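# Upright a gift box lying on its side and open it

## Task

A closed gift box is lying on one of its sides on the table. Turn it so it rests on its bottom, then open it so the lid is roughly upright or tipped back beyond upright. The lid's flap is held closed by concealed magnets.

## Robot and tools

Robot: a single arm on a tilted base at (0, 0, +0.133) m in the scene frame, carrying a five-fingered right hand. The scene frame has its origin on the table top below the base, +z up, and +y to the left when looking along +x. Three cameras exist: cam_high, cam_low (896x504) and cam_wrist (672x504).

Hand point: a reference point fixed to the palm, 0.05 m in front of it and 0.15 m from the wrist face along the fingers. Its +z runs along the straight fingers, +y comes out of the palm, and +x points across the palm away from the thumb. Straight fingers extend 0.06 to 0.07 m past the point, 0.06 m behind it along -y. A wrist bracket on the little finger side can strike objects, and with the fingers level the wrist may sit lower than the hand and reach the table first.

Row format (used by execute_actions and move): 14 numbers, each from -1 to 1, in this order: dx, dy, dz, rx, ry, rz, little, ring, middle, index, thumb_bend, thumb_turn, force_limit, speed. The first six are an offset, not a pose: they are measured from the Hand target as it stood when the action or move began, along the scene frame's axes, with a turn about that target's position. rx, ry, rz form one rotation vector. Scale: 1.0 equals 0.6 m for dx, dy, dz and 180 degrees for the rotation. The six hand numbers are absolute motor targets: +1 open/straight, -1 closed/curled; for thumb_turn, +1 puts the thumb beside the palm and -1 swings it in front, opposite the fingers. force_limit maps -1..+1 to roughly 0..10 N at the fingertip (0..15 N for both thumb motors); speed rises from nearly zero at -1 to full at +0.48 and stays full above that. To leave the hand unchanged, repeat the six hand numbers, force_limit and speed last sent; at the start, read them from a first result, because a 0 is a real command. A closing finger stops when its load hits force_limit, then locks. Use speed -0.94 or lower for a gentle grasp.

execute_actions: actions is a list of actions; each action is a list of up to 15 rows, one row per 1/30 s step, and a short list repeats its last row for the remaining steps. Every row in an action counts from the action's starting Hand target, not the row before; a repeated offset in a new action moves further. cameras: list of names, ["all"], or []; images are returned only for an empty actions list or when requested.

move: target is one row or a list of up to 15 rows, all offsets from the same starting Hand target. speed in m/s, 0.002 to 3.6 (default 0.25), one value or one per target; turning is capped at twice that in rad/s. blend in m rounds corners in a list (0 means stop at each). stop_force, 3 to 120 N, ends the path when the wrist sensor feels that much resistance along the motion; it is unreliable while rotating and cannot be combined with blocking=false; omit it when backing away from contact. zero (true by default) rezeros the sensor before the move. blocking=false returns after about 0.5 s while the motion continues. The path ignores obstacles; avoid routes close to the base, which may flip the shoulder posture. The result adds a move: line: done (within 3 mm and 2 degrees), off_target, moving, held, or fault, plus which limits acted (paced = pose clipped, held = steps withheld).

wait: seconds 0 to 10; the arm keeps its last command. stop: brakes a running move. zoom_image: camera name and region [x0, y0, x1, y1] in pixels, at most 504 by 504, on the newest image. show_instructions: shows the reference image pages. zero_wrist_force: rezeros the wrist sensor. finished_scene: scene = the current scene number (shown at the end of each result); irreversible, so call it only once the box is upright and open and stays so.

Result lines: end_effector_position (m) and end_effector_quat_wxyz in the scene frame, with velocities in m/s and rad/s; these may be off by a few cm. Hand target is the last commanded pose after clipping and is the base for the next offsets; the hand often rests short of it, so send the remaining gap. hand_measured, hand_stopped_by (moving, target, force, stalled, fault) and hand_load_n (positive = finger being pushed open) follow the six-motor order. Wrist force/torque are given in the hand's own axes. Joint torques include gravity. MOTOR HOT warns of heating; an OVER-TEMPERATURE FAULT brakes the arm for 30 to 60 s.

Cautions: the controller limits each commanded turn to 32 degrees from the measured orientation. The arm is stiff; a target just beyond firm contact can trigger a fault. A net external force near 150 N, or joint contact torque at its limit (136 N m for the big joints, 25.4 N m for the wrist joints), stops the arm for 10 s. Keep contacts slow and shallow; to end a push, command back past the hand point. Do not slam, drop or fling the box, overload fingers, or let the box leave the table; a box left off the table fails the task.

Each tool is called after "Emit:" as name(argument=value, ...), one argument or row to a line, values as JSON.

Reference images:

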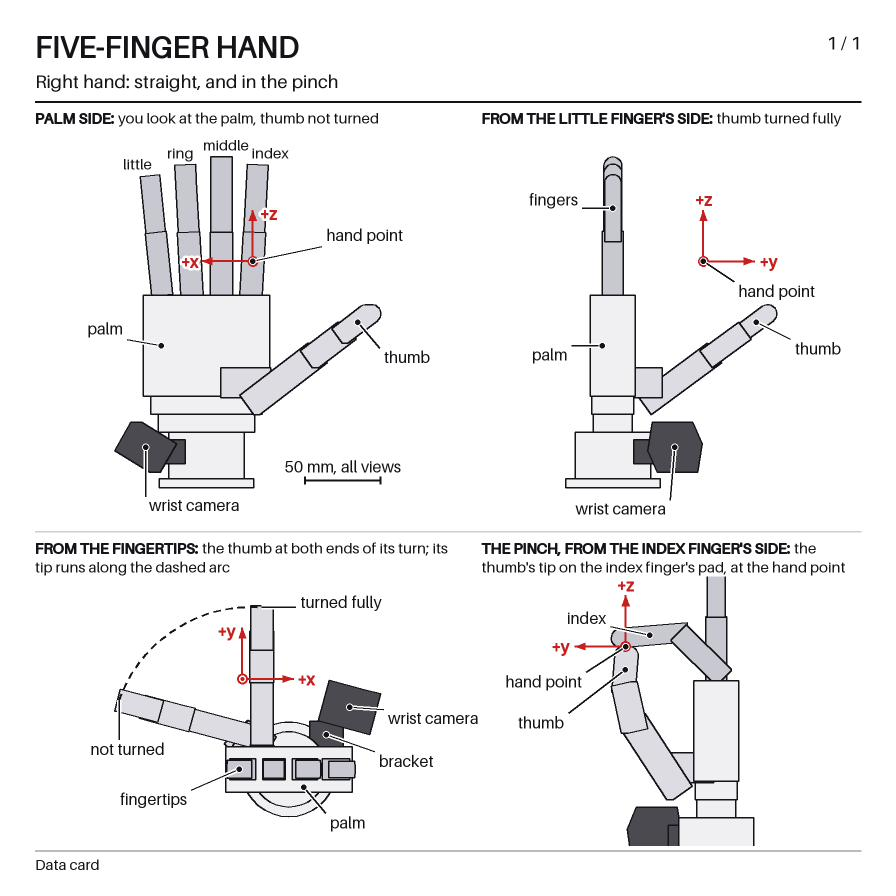

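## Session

Emit:
execute_actions(
  actions=[],
)

Scene clock: 0.00 s.
end_effector_position=(+0.4380, +0.1632, +0.3578) hand_measured=(+1.000, +1.000, +1.000, +1.000, +1.000, +1.000) hand_load_n=(+0.0, +0.0, +0.0, +0.0, +0.0, +0.0) hand_stopped_by=(target, target, target, target, target, target) hand_force_limit=0.00 hand_speed=-0.80 end_effector_quat_wxyz=(-0.233, +0.607, +0.304, +0.696)
Joint positions: [0.091 -1.318 2.389 -0.585 1.201 0.601]
Joint velocities: within noise
Joint torques (N m): no reading
Motor temperatures (°C): [37 41 34 42 38 42]
Wrist force (N): no reading
Wrist torque (N m): no reading
Wrist force, peak (N): no reading
Hand target: +0.4380, +0.1632, +0.3578; -0.233, +0.607, +0.304, +0.696

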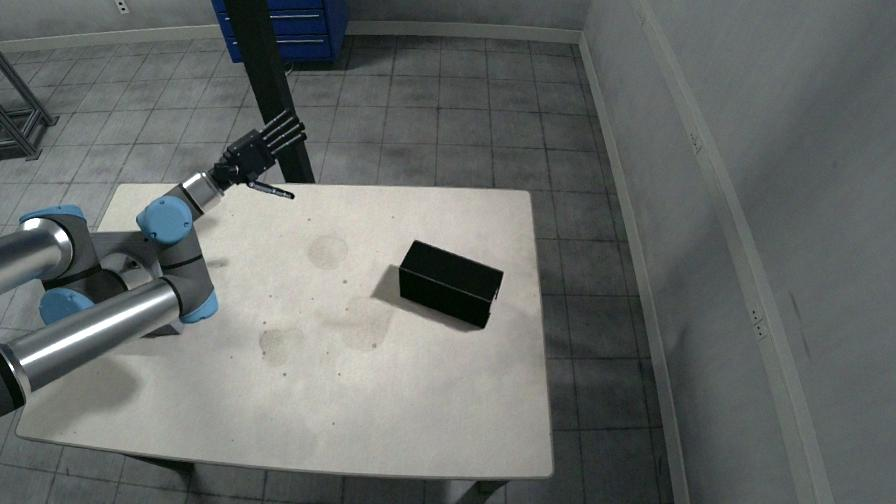

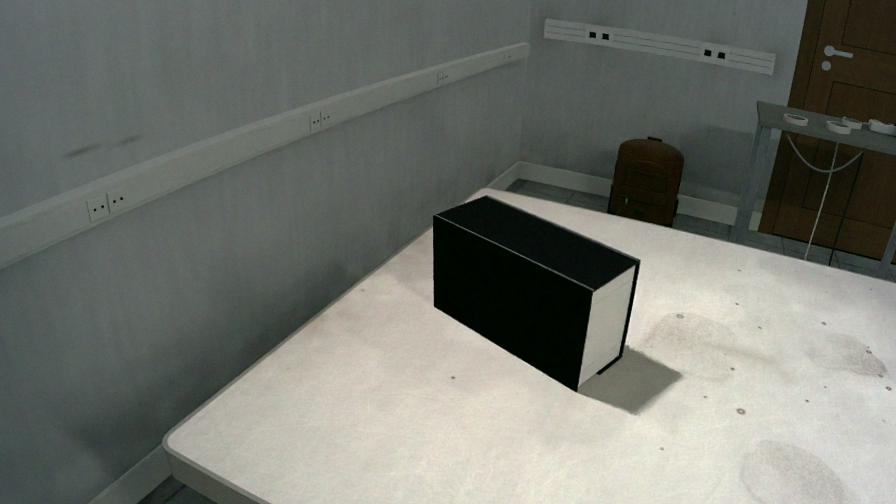

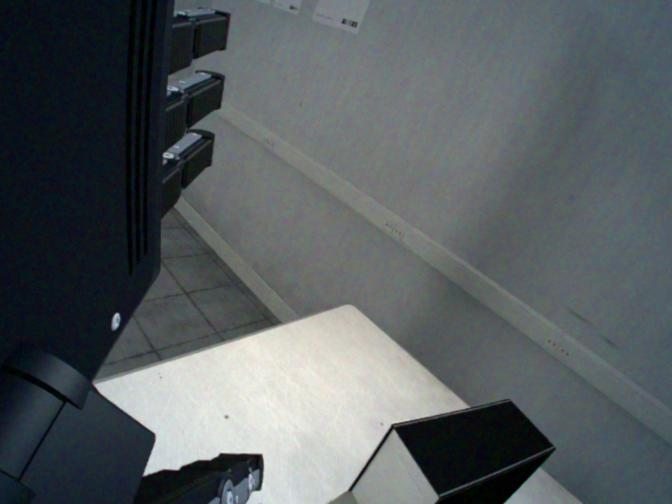

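Emit:
zoom_image(
  camera="cam_low",
  region=[410, 170, 690, 420],
)

Emit:
zoom_image(
  camera="cam_high",
  region=[370, 220, 530, 350],
)

Emit:
zoom_image(
  camera="cam_low",
  region=[560, 230, 660, 400],
)

Emit:
zoom_image(
  camera="cam_wrist",
  region=[300, 380, 600, 504],
)

Scaled by 1.800 from the camera's 896x504 image, which has a finer 1280x720 frame.

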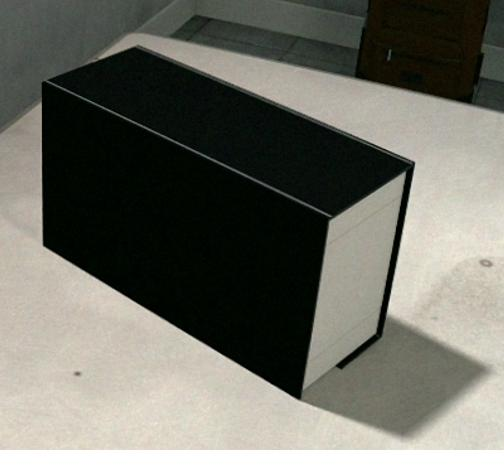

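Scaled by 3.150 from the camera's 896x504 image, which has a finer 1280x720 frame.

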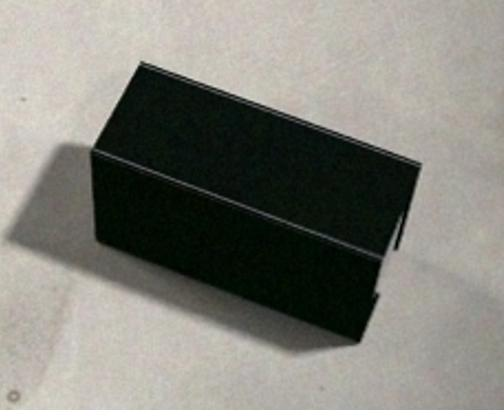

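Scaled by 2.965 from the camera's 896x504 image, which has a finer 1280x720 frame.

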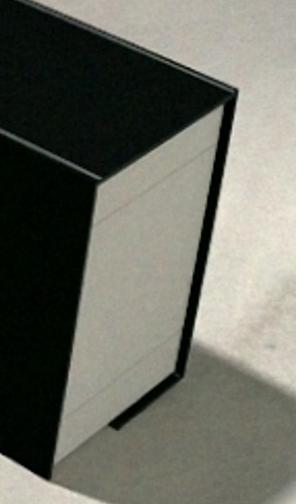

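Scaled by 1.680 from the camera's 672x504 image, which has a finer 960x720 frame.

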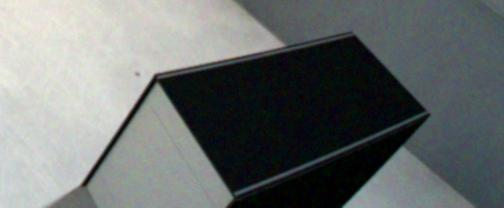

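Emit:
move(
  target=[
    [0.187,-0.1,0,0.0755,0.2654,-0.0255,1,1,0.8,0.8,1,-1,0.2,0.0],
    [0.4867,-0.18,-0.1967,0.151,0.5308,-0.0509,1,1,0.8,0.8,1,-1,0.2,0.0],
  ],
  speed=0.3,
  blend=[0.05,0],
  cameras=["cam_low","cam_high","cam_wrist"],
)

Emit:
zoom_image(
  camera="cam_low",
  region=[400, 60, 700, 400],
)

Scene clock: 151.47 s.
end_effector_position=(+0.7300, +0.0553, +0.2397) hand_measured=(+1.000, +1.000, +0.800, +0.800, +1.000, -1.000) hand_load_n=(+0.0, +0.0, +0.0, +0.0, +0.0, +0.0) hand_stopped_by=(target, target, target, target, target, target) hand_force_limit=0.20 hand_speed=0.00 end_effector_quat_wxyz=(-0.450, +0.874, -0.162, +0.083)
Joint positions: [-0.129 -0.398 0.349 1.286 1.474 1.832]
Joint torques (N m): [44.31 -47.55 -14.54 -0.42 -2.16 0.47]
Wrist force (N): [-1.4 -0.1 0.3]
Wrist torque (N m): [-0.03 0.03 0.25]
Wrist force, peak (N): [-1.8 0.3 0.3]
Hand target: +0.7300, +0.0552, +0.2398; -0.450, +0.874, -0.162, +0.083
Off the commanded pose: 0.000 m, 0 deg.
move: done

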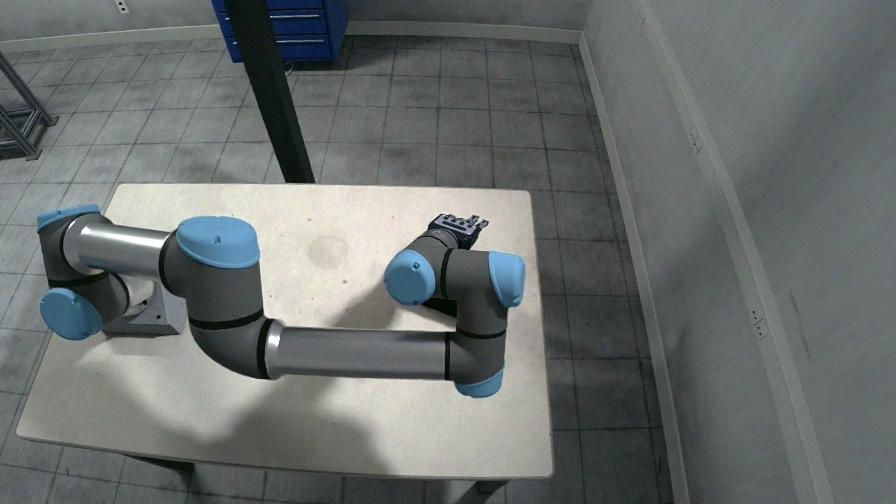

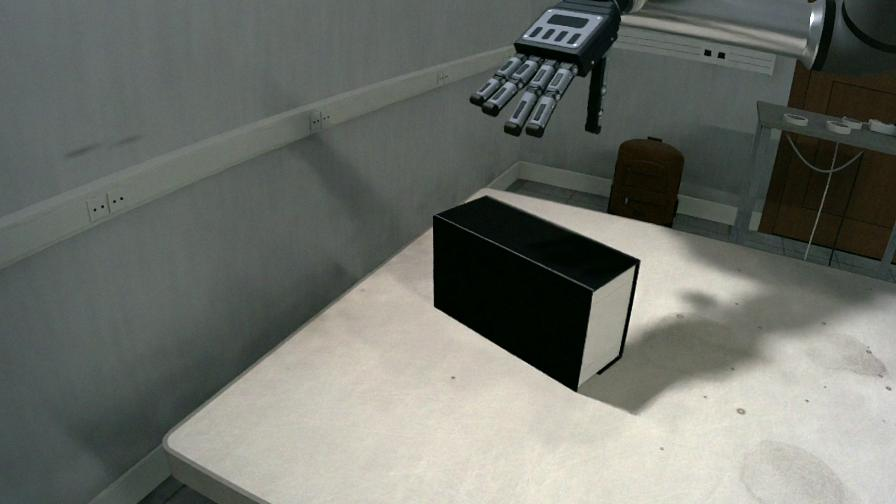

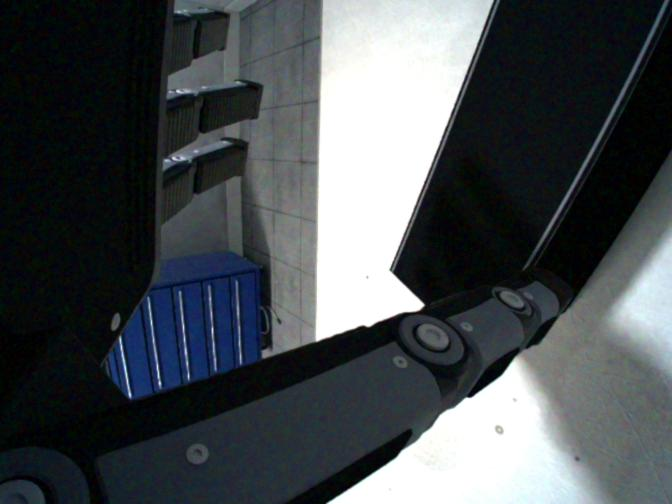

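Scaled by 1.482 from the camera's 896x504 image, which has a finer 1280x720 frame.

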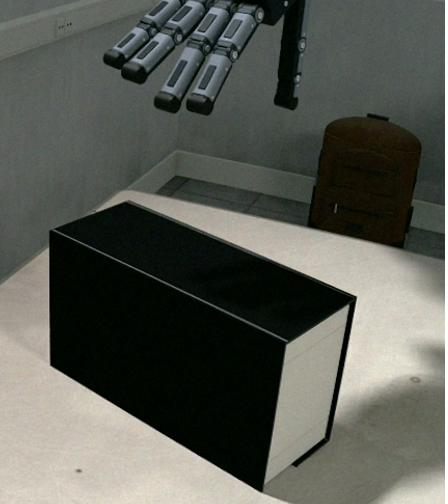

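Emit:
move(
  target=[
    [0,0,-0.1167,0,0,0,1,1,0.8,0.8,1,-1,0.2,0.0],
  ],
  speed=0.1,
  stop_force=4,
  cameras=["cam_low","cam_wrist"],
)

Emit:
zoom_image(
  camera="cam_low",
  region=[400, 100, 700, 400],
)

Scene clock: 190.13 s.
end_effector_position=(+0.7301, +0.0552, +0.1698) hand_measured=(+1.000, +1.000, +0.800, +0.800, +1.000, -1.000) hand_load_n=(+0.0, +0.0, +0.0, +0.0, +0.0, +0.0) hand_stopped_by=(target, target, target, target, target, target) hand_force_limit=0.20 hand_speed=0.00 end_effector_quat_wxyz=(-0.450, +0.874, -0.162, +0.083)
Joint positions: [-0.203 -0.427 0.532 1.14 1.45 1.762]
Joint torques (N m): [55.39 -38.96 -12.23 3.37 0.38 0.85]
Wrist force (N): [-1.6 0.2 0.1]
Wrist torque (N m): [0.01 0.07 0.19]
Wrist force, peak (N): [-2.1 0.2 0.4]
Hand target: +0.7300, +0.0552, +0.1697; -0.450, +0.874, -0.162, +0.083
Off the commanded pose: 0.000 m, 0 deg.
move: done
Images, in order (width x height): cam_low 896x504, cam_wrist 672x504.

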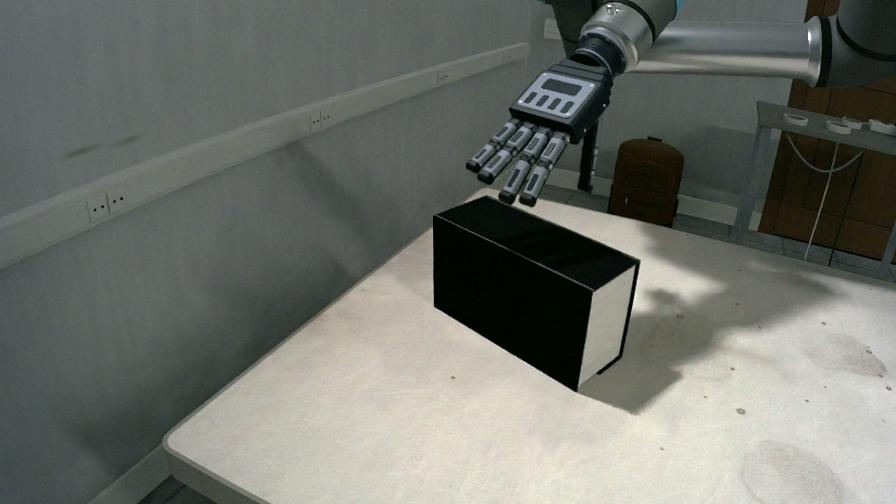

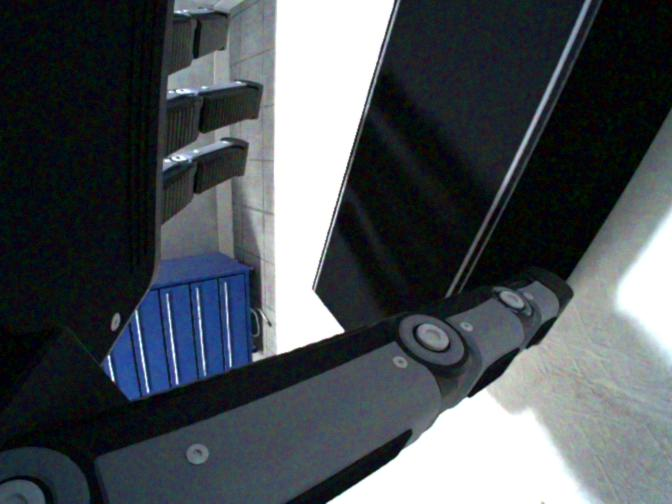

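Scaled by 1.680 from the camera's 896x504 image, which has a finer 1280x720 frame.

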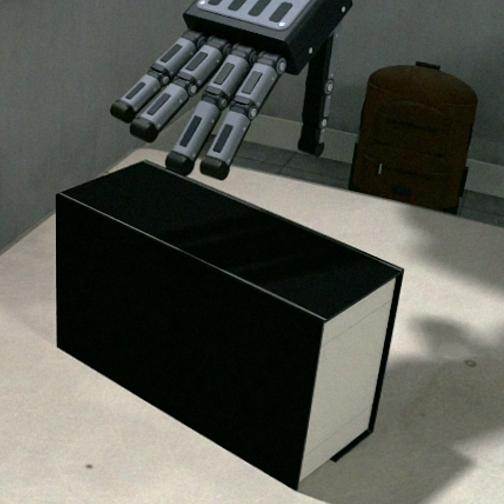

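Emit:
move(
  target=[
    [0.018,0.0467,0,0,0,0,1,1,0.7,0.7,1,-1,0.2,0.0],
  ],
  speed=0.06,
  cameras=["cam_low","cam_wrist","cam_high"],
)

Emit:
zoom_image(
  camera="cam_low",
  region=[400, 100, 700, 400],
)

Emit:
zoom_image(
  camera="cam_high",
  region=[370, 190, 550, 370],
)

Scene clock: 211.30 s.
end_effector_position=(+0.7407, +0.0833, +0.1698) hand_measured=(+1.000, +1.000, +0.700, +0.700, +1.000, -1.000) hand_load_n=(+0.0, +0.0, +0.0, +0.0, +0.0, +0.0) hand_stopped_by=(target, target, target, target, target, target) hand_force_limit=0.20 hand_speed=0.00 end_effector_quat_wxyz=(-0.450, +0.874, -0.162, +0.083) end_effector_velocity=(-0.001, +0.000, -0.001) end_effector_angular_velocity=(+0.000, +0.001, +0.003)
Joint positions: [-0.175 -0.345 0.417 1.17 1.46 1.789]
Joint velocities: [-0.001 -0.001 0.005 0 -0.001 -0.002]
Joint torques (N m): [41.69 -51.35 -2.99 -0.16 -1.66 -1.54]
Wrist force (N): [-1.6 0.3 0.3]
Wrist torque (N m): [0.01 0.07 0.20]
Wrist force, peak (N): [-1.9 0.0 0.2]
Hand target: +0.7408, +0.0832, +0.1697; -0.450, +0.874, -0.162, +0.083
Off the commanded pose: 0.000 m, 0 deg.
move: done

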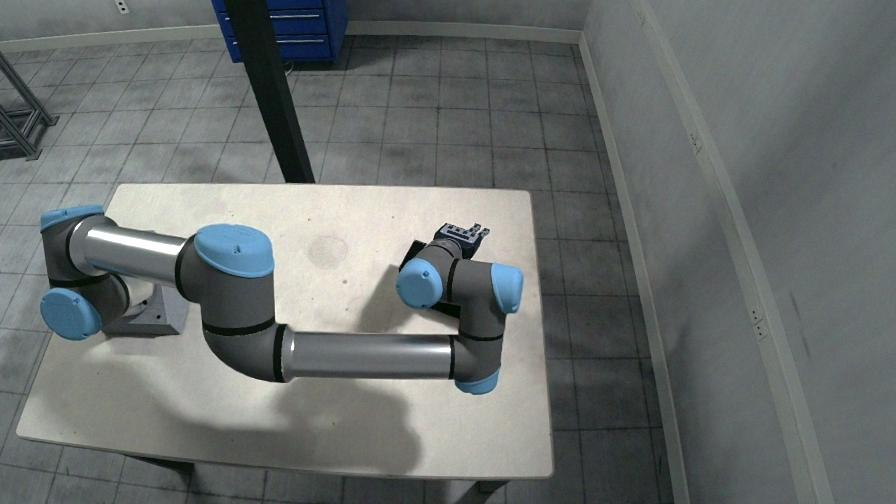

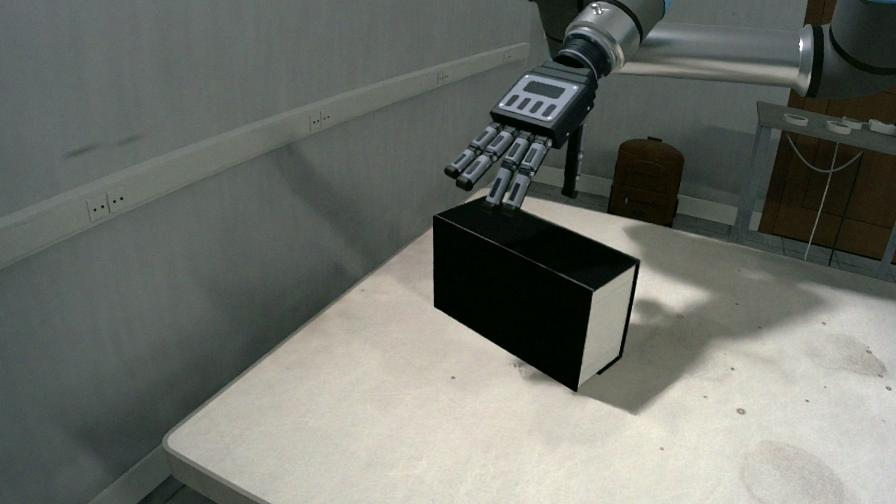

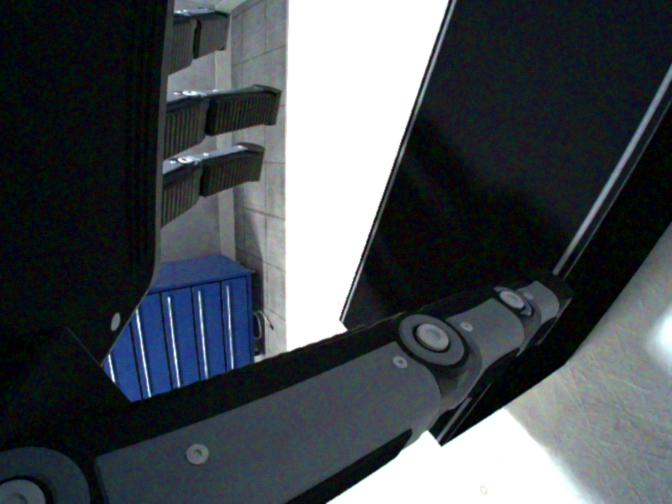

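Scaled by 1.680 from the camera's 896x504 image, which has a finer 1280x720 frame.

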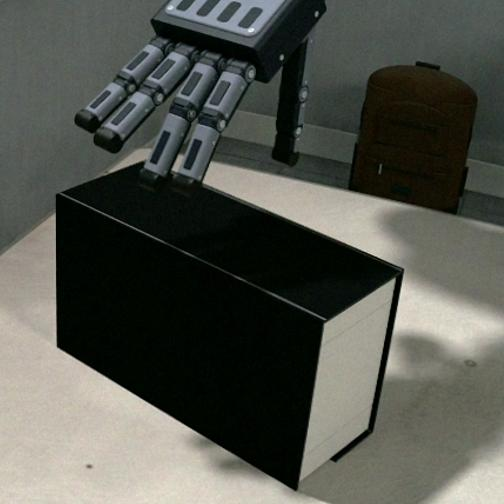

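Scaled by 2.800 from the camera's 896x504 image, which has a finer 1280x720 frame.

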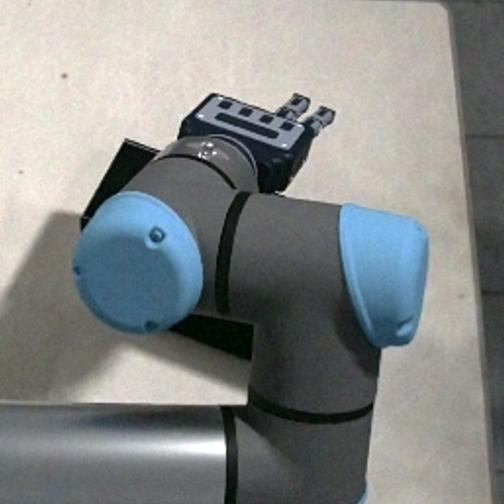

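Emit:
move(
  target=[
    [0,0,-0.067,0,0,0,1,1,0.7,0.7,1,-1,0.2,0.0],
  ],
  speed=0.03,
  stop_force=3,
  cameras=["cam_low","cam_wrist"],
)

Emit:
zoom_image(
  camera="cam_low",
  region=[400, 100, 700, 400],
)

Scene clock: 252.10 s.
end_effector_position=(+0.7408, +0.0832, +0.1295) hand_measured=(+1.000, +1.000, +0.700, +0.700, +1.000, -1.000) hand_load_n=(+0.0, +0.0, +0.0, +0.0, +0.0, +0.0) hand_stopped_by=(target, target, target, target, target, target) hand_force_limit=0.20 hand_speed=0.00 end_effector_quat_wxyz=(-0.450, +0.874, -0.162, +0.083)
Joint positions: [-0.216 -0.344 0.487 1.103 1.446 1.749]
Joint torques (N m): [56.53 -53.03 -16.15 3.57 0.16 1.47]
Wrist force (N): [-1.7 0.4 0.0]
Wrist torque (N m): [0.00 0.08 0.27]
Wrist force, peak (N): [-2.0 0.2 0.1]
Hand target: +0.7408, +0.0832, +0.1295; -0.450, +0.874, -0.162, +0.083
Off the commanded pose: 0.000 m, 0 deg.
move: done
Images, in order (width x height): cam_low 896x504, cam_wrist 672x504.

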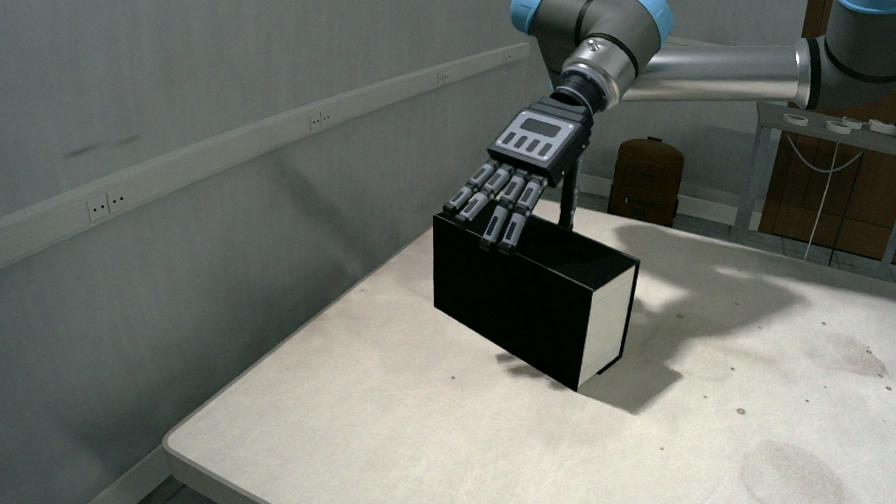

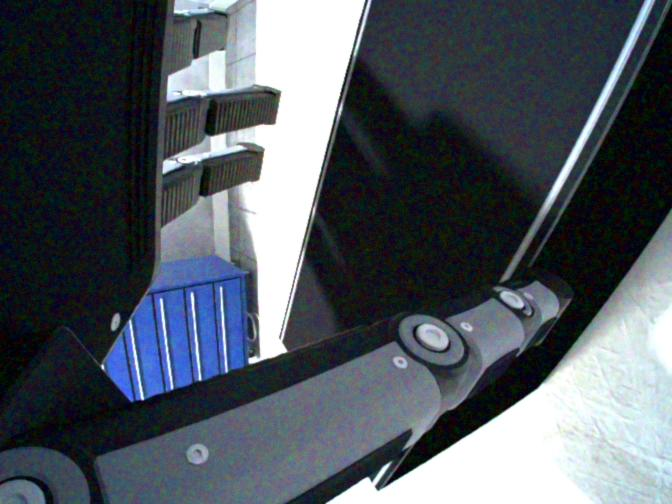

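Scaled by 1.680 from the camera's 896x504 image, which has a finer 1280x720 frame.

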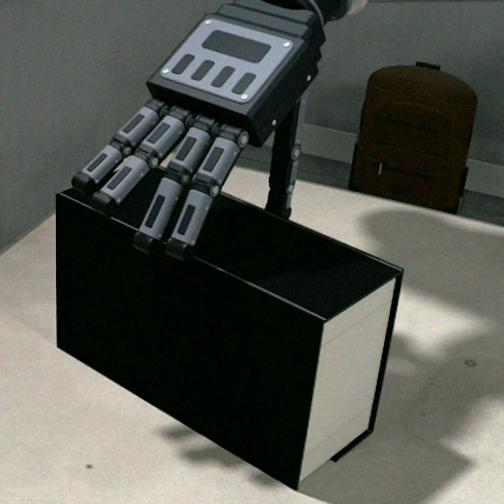

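Emit:
move(
  target=[
    [0,0,-0.034,0,0,0,1,1,0.7,0.7,1,-1,0.2,0.0],
  ],
  speed=0.02,
  stop_force=3,
  cameras=["cam_low","cam_wrist"],
)

Emit:
zoom_image(
  camera="cam_low",
  region=[400, 100, 700, 400],
)

Scene clock: 277.17 s.
end_effector_position=(+0.7408, +0.0832, +0.1091) hand_measured=(+1.000, +1.000, +0.700, +0.700, +1.000, -1.000) hand_load_n=(+0.0, +0.0, +0.0, -0.5, +0.0, +0.5) hand_stopped_by=(target, target, target, target, target, target) hand_force_limit=0.20 hand_speed=0.00 end_effector_quat_wxyz=(-0.450, +0.874, -0.162, +0.083)
Joint positions: [-0.238 -0.338 0.511 1.075 1.439 1.729]
Joint torques (N m): [56.97 -52.51 -14.96 3.64 0.19 1.18]
Wrist force (N): [-1.7 0.9 -0.3]
Wrist torque (N m): [0.04 0.08 0.29]
Wrist force, peak (N): [-1.6 0.2 -1.7]
Hand target: +0.7408, +0.0832, +0.1091; -0.450, +0.874, -0.162, +0.083
Off the commanded pose: 0.000 m, 0 deg.
move: done
Images, in order (width x height): cam_low 896x504, cam_wrist 672x504.

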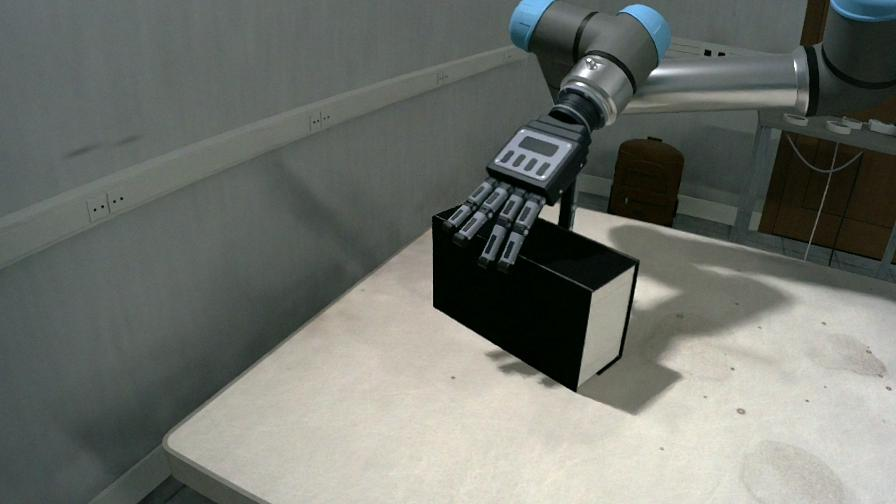

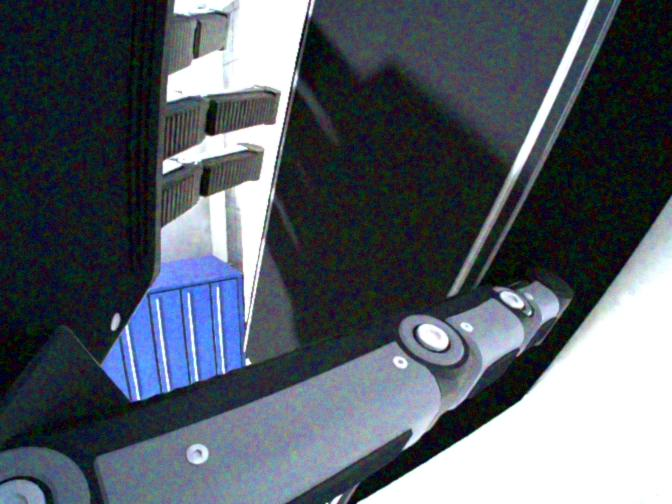

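Scaled by 1.680 from the camera's 896x504 image, which has a finer 1280x720 frame.

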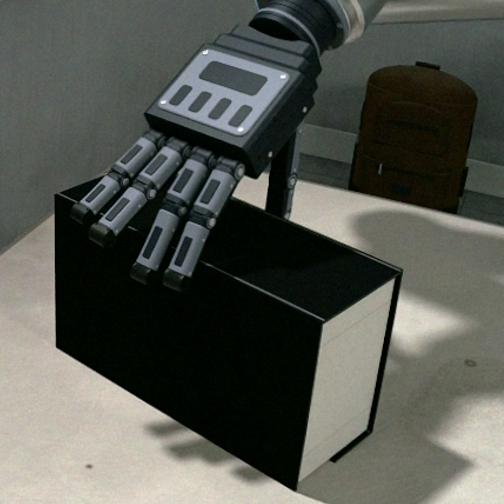

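Emit:
move(
  target=[0,0,0,0,0,0,1,1,0.2,0.2,1,-1,-0.3,-0.85],
  cameras=["cam_low","cam_wrist"],
)

Emit:
zoom_image(
  camera="cam_low",
  region=[400, 100, 700, 400],
)

Scene clock: 281.47 s.
end_effector_position=(+0.7408, +0.0832, +0.1092) hand_measured=(+1.000, +1.000, +0.452, +0.452, +1.000, -1.000) hand_load_n=(+0.0, +0.0, +3.5, +5.0, +2.0, -0.5) hand_stopped_by=(target, target, force, force, target, target) hand_force_limit=-0.30 hand_speed=-0.85 end_effector_quat_wxyz=(-0.450, +0.874, -0.162, +0.083)
Joint positions: [-0.238 -0.338 0.511 1.075 1.439 1.729]
Joint torques (N m): [53.03 -51.56 -14.59 2.76 -0.24 1.36]
Wrist force (N): [-1.6 -1.7 -0.1]
Wrist torque (N m): [0.11 0.03 0.27]
Wrist force, peak (N): [-1.7 -1.8 -0.2]
Hand target: +0.7408, +0.0832, +0.1091; -0.450, +0.874, -0.162, +0.083
Off the commanded pose: 0.000 m, 0 deg.
move: done
Images, in order (width x height): cam_low 896x504, cam_wrist 672x504.

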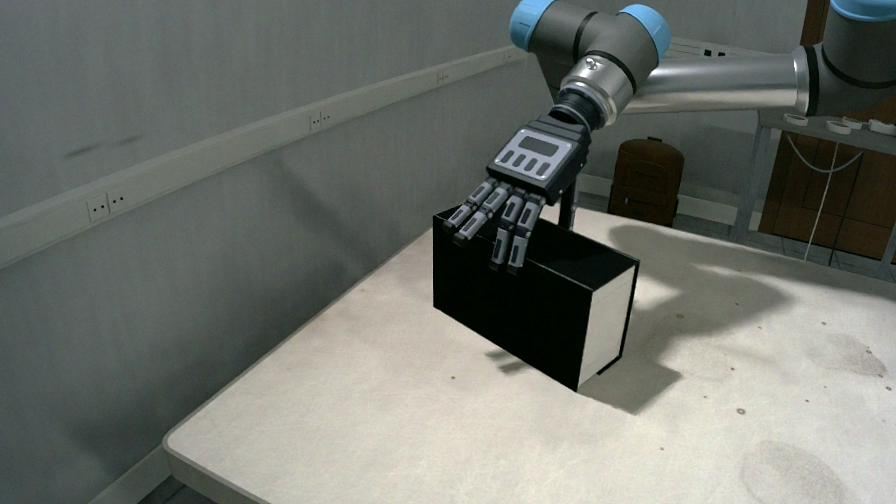

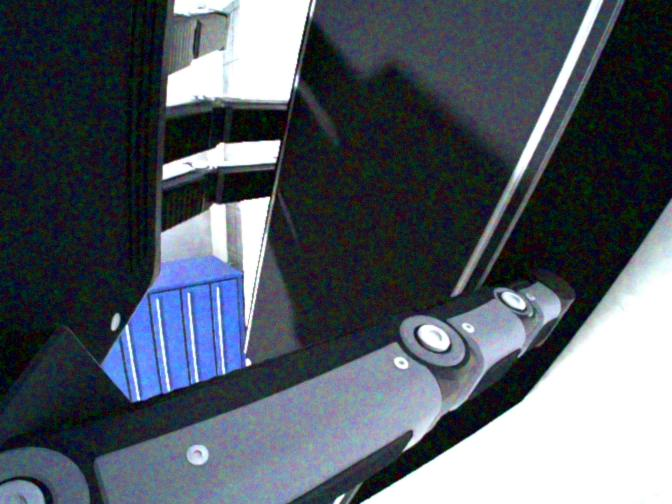

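Scaled by 1.680 from the camera's 896x504 image, which has a finer 1280x720 frame.

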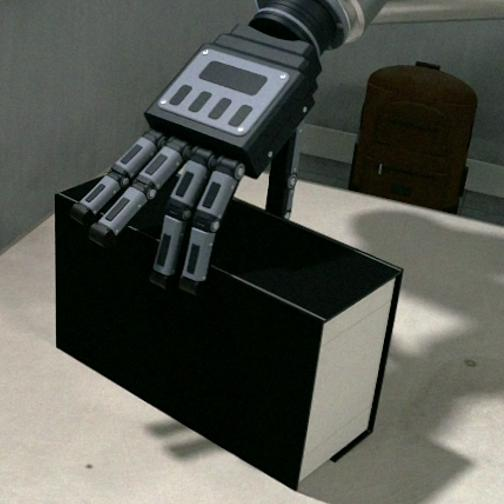

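Emit:
move(
  target=[0,0,0,0,0,0,1,1,0.05,0.05,1,-1,0.4,-0.88],
  cameras=[],
)

Emit:
move(
  target=[0,0,0.05,0,0,0,1,1,0.05,0.05,1,-1,0.4,-0.88],
  speed=0.05,
  cameras=["cam_low"],
)

Scene clock: 289.80 s.
end_effector_position=(+0.7408, +0.0832, +0.1091) hand_measured=(+1.000, +1.000, +0.434, +0.444, +1.000, -1.000) hand_load_n=(+0.0, +0.0, +9.0, +5.5, +3.5, +0.5) hand_stopped_by=(target, target, force, force, target, target) hand_force_limit=0.40 hand_speed=-0.88 end_effector_quat_wxyz=(-0.450, +0.874, -0.162, +0.083)
Joint positions: [-0.238 -0.338 0.511 1.075 1.439 1.729]
Joint torques (N m): [42.79 -43.31 -9.85 0.13 -1.77 1.22]
Wrist force (N): [-1.4 -3.6 -1.4]
Wrist torque (N m): [0.33 0.02 0.23]
Wrist force, peak (N): [-1.3 -4.4 -1.3]
Hand target: +0.7408, +0.0832, +0.1091; -0.450, +0.874, -0.162, +0.083
Off the commanded pose: 0.000 m, 0 deg.
move: done
No camera images: "cameras" was empty.

Scene clock: 290.70 s.
end_effector_position=(+0.7408, +0.0831, +0.1393) hand_measured=(+1.000, +1.000, +0.434, +0.444, +1.000, -1.000) hand_load_n=(+0.0, -0.5, +8.0, +5.0, +3.5, +1.0) hand_stopped_by=(target, target, force, force, target, target) hand_force_limit=0.40 hand_speed=-0.88 end_effector_quat_wxyz=(-0.450, +0.874, -0.162, +0.083)
Joint positions: [-0.206 -0.346 0.473 1.118 1.449 1.759]
Joint torques (N m): [46.36 -36.93 -5.43 -0.95 -2.16 -1.72]
Wrist force (N): [-1.7 1.9 1.3]
Wrist torque (N m): [0.01 0.06 0.22]
Wrist force, peak (N): [-1.4 -4.3 -1.7]
Hand target: +0.7408, +0.0832, +0.1391; -0.450, +0.874, -0.162, +0.083
Off the commanded pose: 0.000 m, 0 deg.
move: done
Images, in order (width x height): cam_low 896x504.

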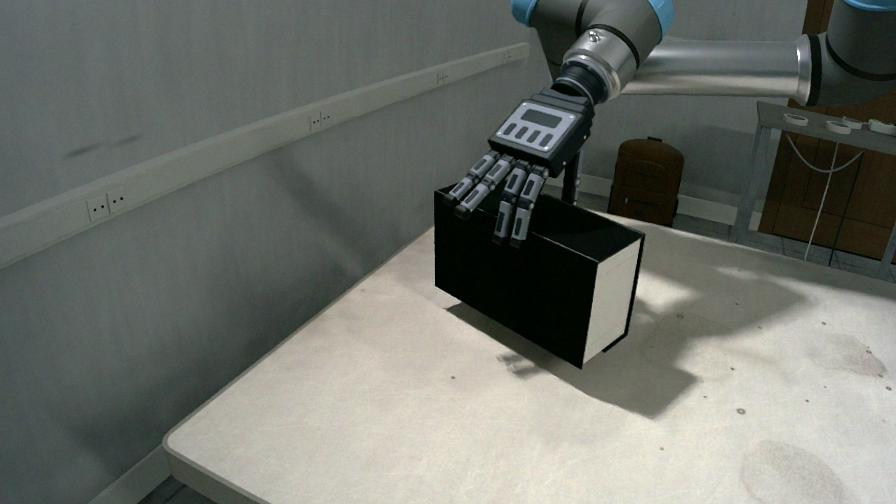

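Emit:
move(
  target=[
    [-0.08,0,0.2,0,0,0,1,1,0.05,0.05,1,-1,0.4,-0.88],
    [-0.368,-0.0553,0.268,0,0,0.5556,1,1,0.05,0.05,1,-1,0.4,-0.88],
  ],
  speed=[0.1,0.2],
  blend=[0.03,0],
  cameras=["cam_low","cam_high"],
)

Scene clock: 311.90 s.
end_effector_position=(+0.5201, +0.0500, +0.3000) hand_measured=(+1.000, +1.000, +0.434, +0.444, +1.000, -1.000) hand_load_n=(+0.0, +0.0, +8.0, +5.5, +3.5, +1.0) hand_stopped_by=(target, target, force, force, target, target) hand_force_limit=0.40 hand_speed=-0.88 end_effector_quat_wxyz=(-0.353, +0.686, +0.565, -0.291)
Joint positions: [0.088 -0.249 0.543 2.273 1.701 0.912]
Joint torques (N m): [39.11 -34.84 -6.32 -0.18 -3.01 0.92]
Wrist force (N): [-1.3 1.7 0.8]
Wrist torque (N m): [0.02 0.04 0.23]
Wrist force, peak (N): [-1.0 2.9 2.3]
Hand target: +0.5200, +0.0501, +0.2999; -0.353, +0.686, +0.565, -0.291
Off the commanded pose: 0.000 m, 0 deg.
elbow stopped short: the move would have taken joint 3 (elbow) straighter than the controller allows.
move: done
Images, in order (width x height): cam_high 896x504, cam_low 896x504.

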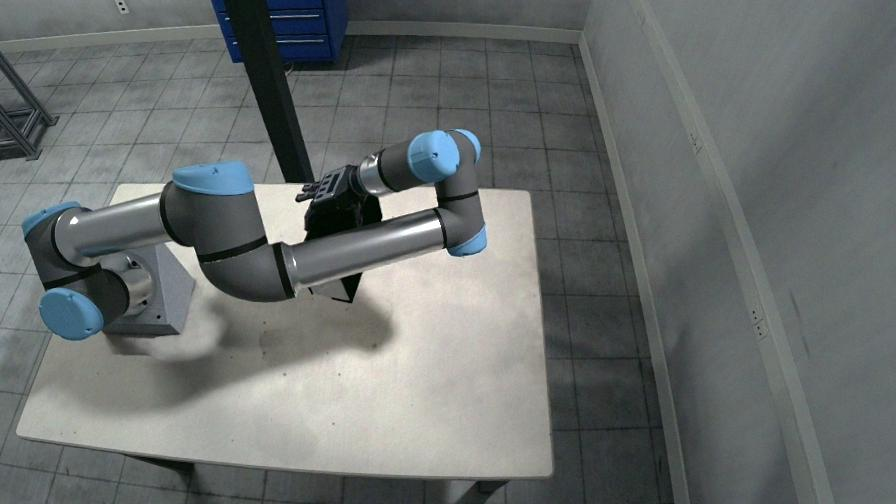

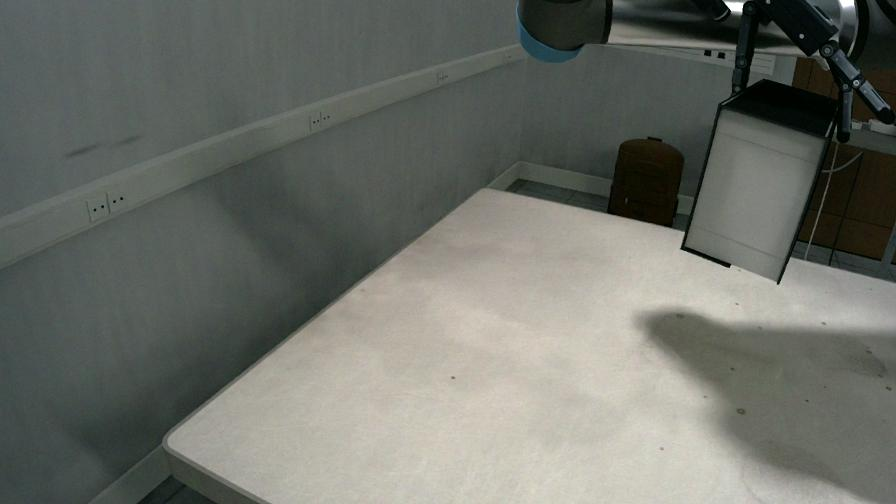

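Emit:
move(
  target=[
    [0,-0.08,0,0.2455,-0.0478,0,1,1,0.05,0.05,1,-1,0.4,-0.88],
    [0,-0.1,0,0.491,-0.0955,0,1,1,0.05,0.05,1,-1,0.4,-0.88],
  ],
  speed=0.18,
  blend=[0.02,0],
  cameras=["cam_low","cam_high","cam_wrist"],
)

Scene clock: 322.60 s.
end_effector_position=(+0.5200, -0.0099, +0.2999) hand_measured=(+1.000, +1.000, +0.434, +0.444, +1.000, -1.000) hand_load_n=(+0.0, +0.0, +8.0, +6.0, +3.5, +2.5) hand_stopped_by=(target, target, force, force, target, target) hand_force_limit=0.40 hand_speed=-0.88 end_effector_quat_wxyz=(+0.650, -0.279, -0.650, -0.279)
Joint positions: [-0.376 -0.67 1.145 2.044 1.236 -0.734]
Joint torques (N m): [48.77 -49.21 -12.44 -0.6 -0.09 -1.11]
Wrist force (N): [-2.9 0.1 0.0]
Wrist torque (N m): [0.00 0.01 0.08]
Wrist force, peak (N): [-2.0 1.8 1.8]
Hand target: +0.5200, -0.0099, +0.2999; +0.650, -0.279, -0.650, -0.279
Off the commanded pose: 0.000 m, 0 deg.
move: done

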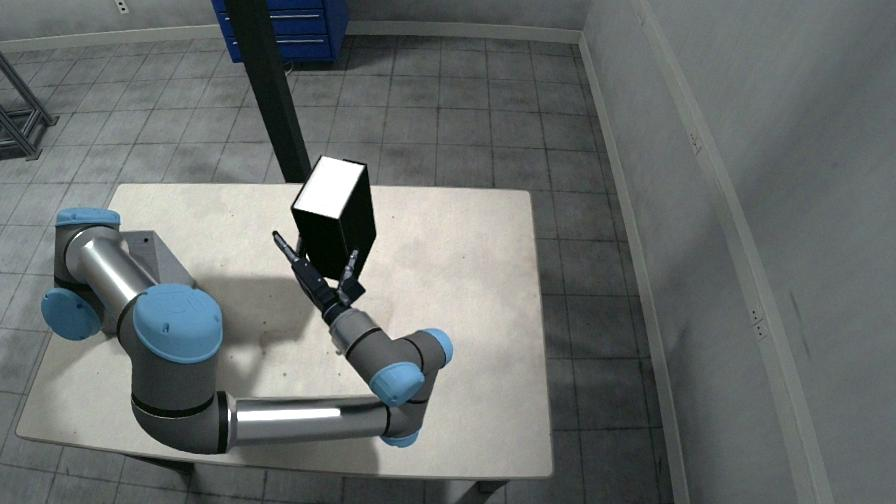

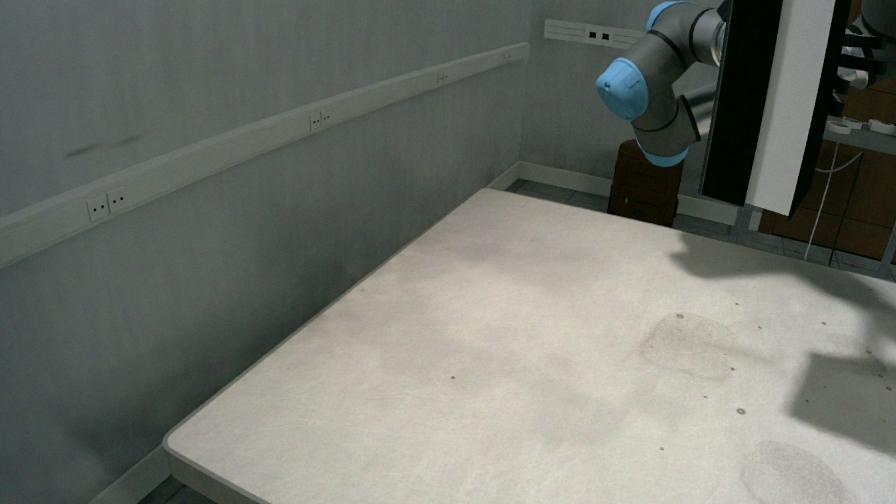

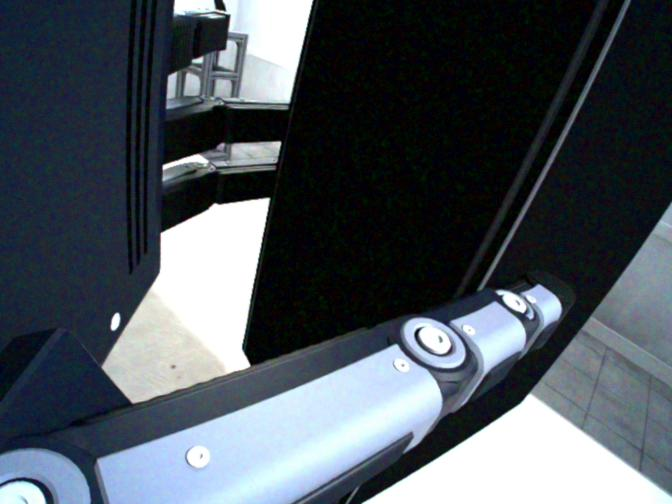

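Emit:
move(
  target=[
    [0.03,0.0,0,0,0,0.2667,1,1,0.05,0.05,1,-1,0.4,-0.88],
    [0.05,-0.02,0,0,0,0.5333,1,1,0.05,0.05,1,-1,0.4,-0.88],
  ],
  speed=0.18,
  blend=[0.02,0],
  cameras=["cam_low","cam_high","cam_wrist"],
)

Scene clock: 329.90 s.
end_effector_position=(+0.5356, -0.0099, +0.2999) hand_measured=(+1.000, +1.000, +0.434, +0.444, +1.000, -1.000) hand_load_n=(+0.0, +0.0, +8.0, +5.5, +3.5, +3.0) hand_stopped_by=(target, target, force, force, target, target) hand_force_limit=0.40 hand_speed=-0.88 end_effector_quat_wxyz=(+0.707, -0.032, -0.706, -0.032)
Joint positions: [-0.209 -0.269 0.645 2.665 1.577 -0.762]
Joint torques (N m): [43.11 -52.36 -3.17 -0.93 -3.72 0.68]
Wrist force (N): [-2.6 -0.1 -0.1]
Wrist torque (N m): [-0.02 -0.05 0.11]
Wrist force, peak (N): [-2.5 -3.0 -0.9]
Hand target: +0.5356, -0.0099, +0.2999; +0.707, -0.032, -0.706, -0.032 (not the last commanded pose)
Off the commanded pose: 0.019 m, 55 deg.
move: held (a check stopped the path); path passed 0 of 2 targets; limits=held
pose unreachable: on one or more control steps of this call, first in action 0 (counted from 0), an arm could not follow its commanded pose, so it was not sent that pose on those steps. It may still have moved: this result reports where it is.
cause: moving toward the commanded pose would bring two parts of the arm too close to each other (joints 3 (elbow) to 6 (wrist 3) lie between them).

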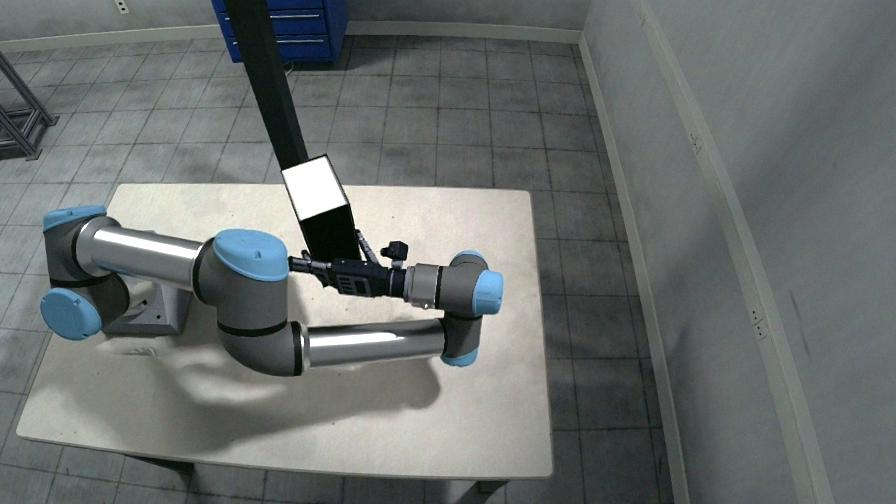

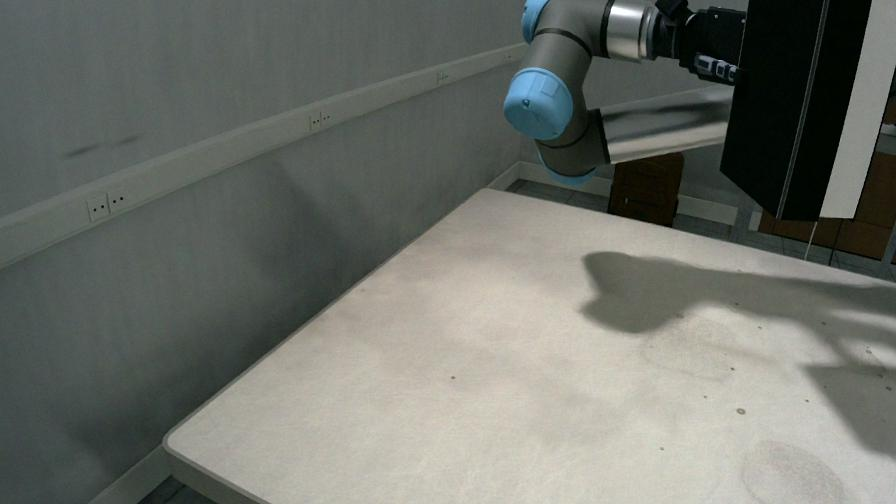

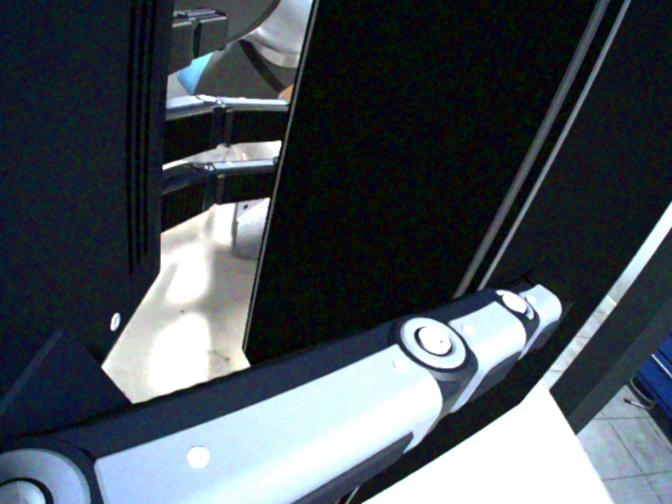

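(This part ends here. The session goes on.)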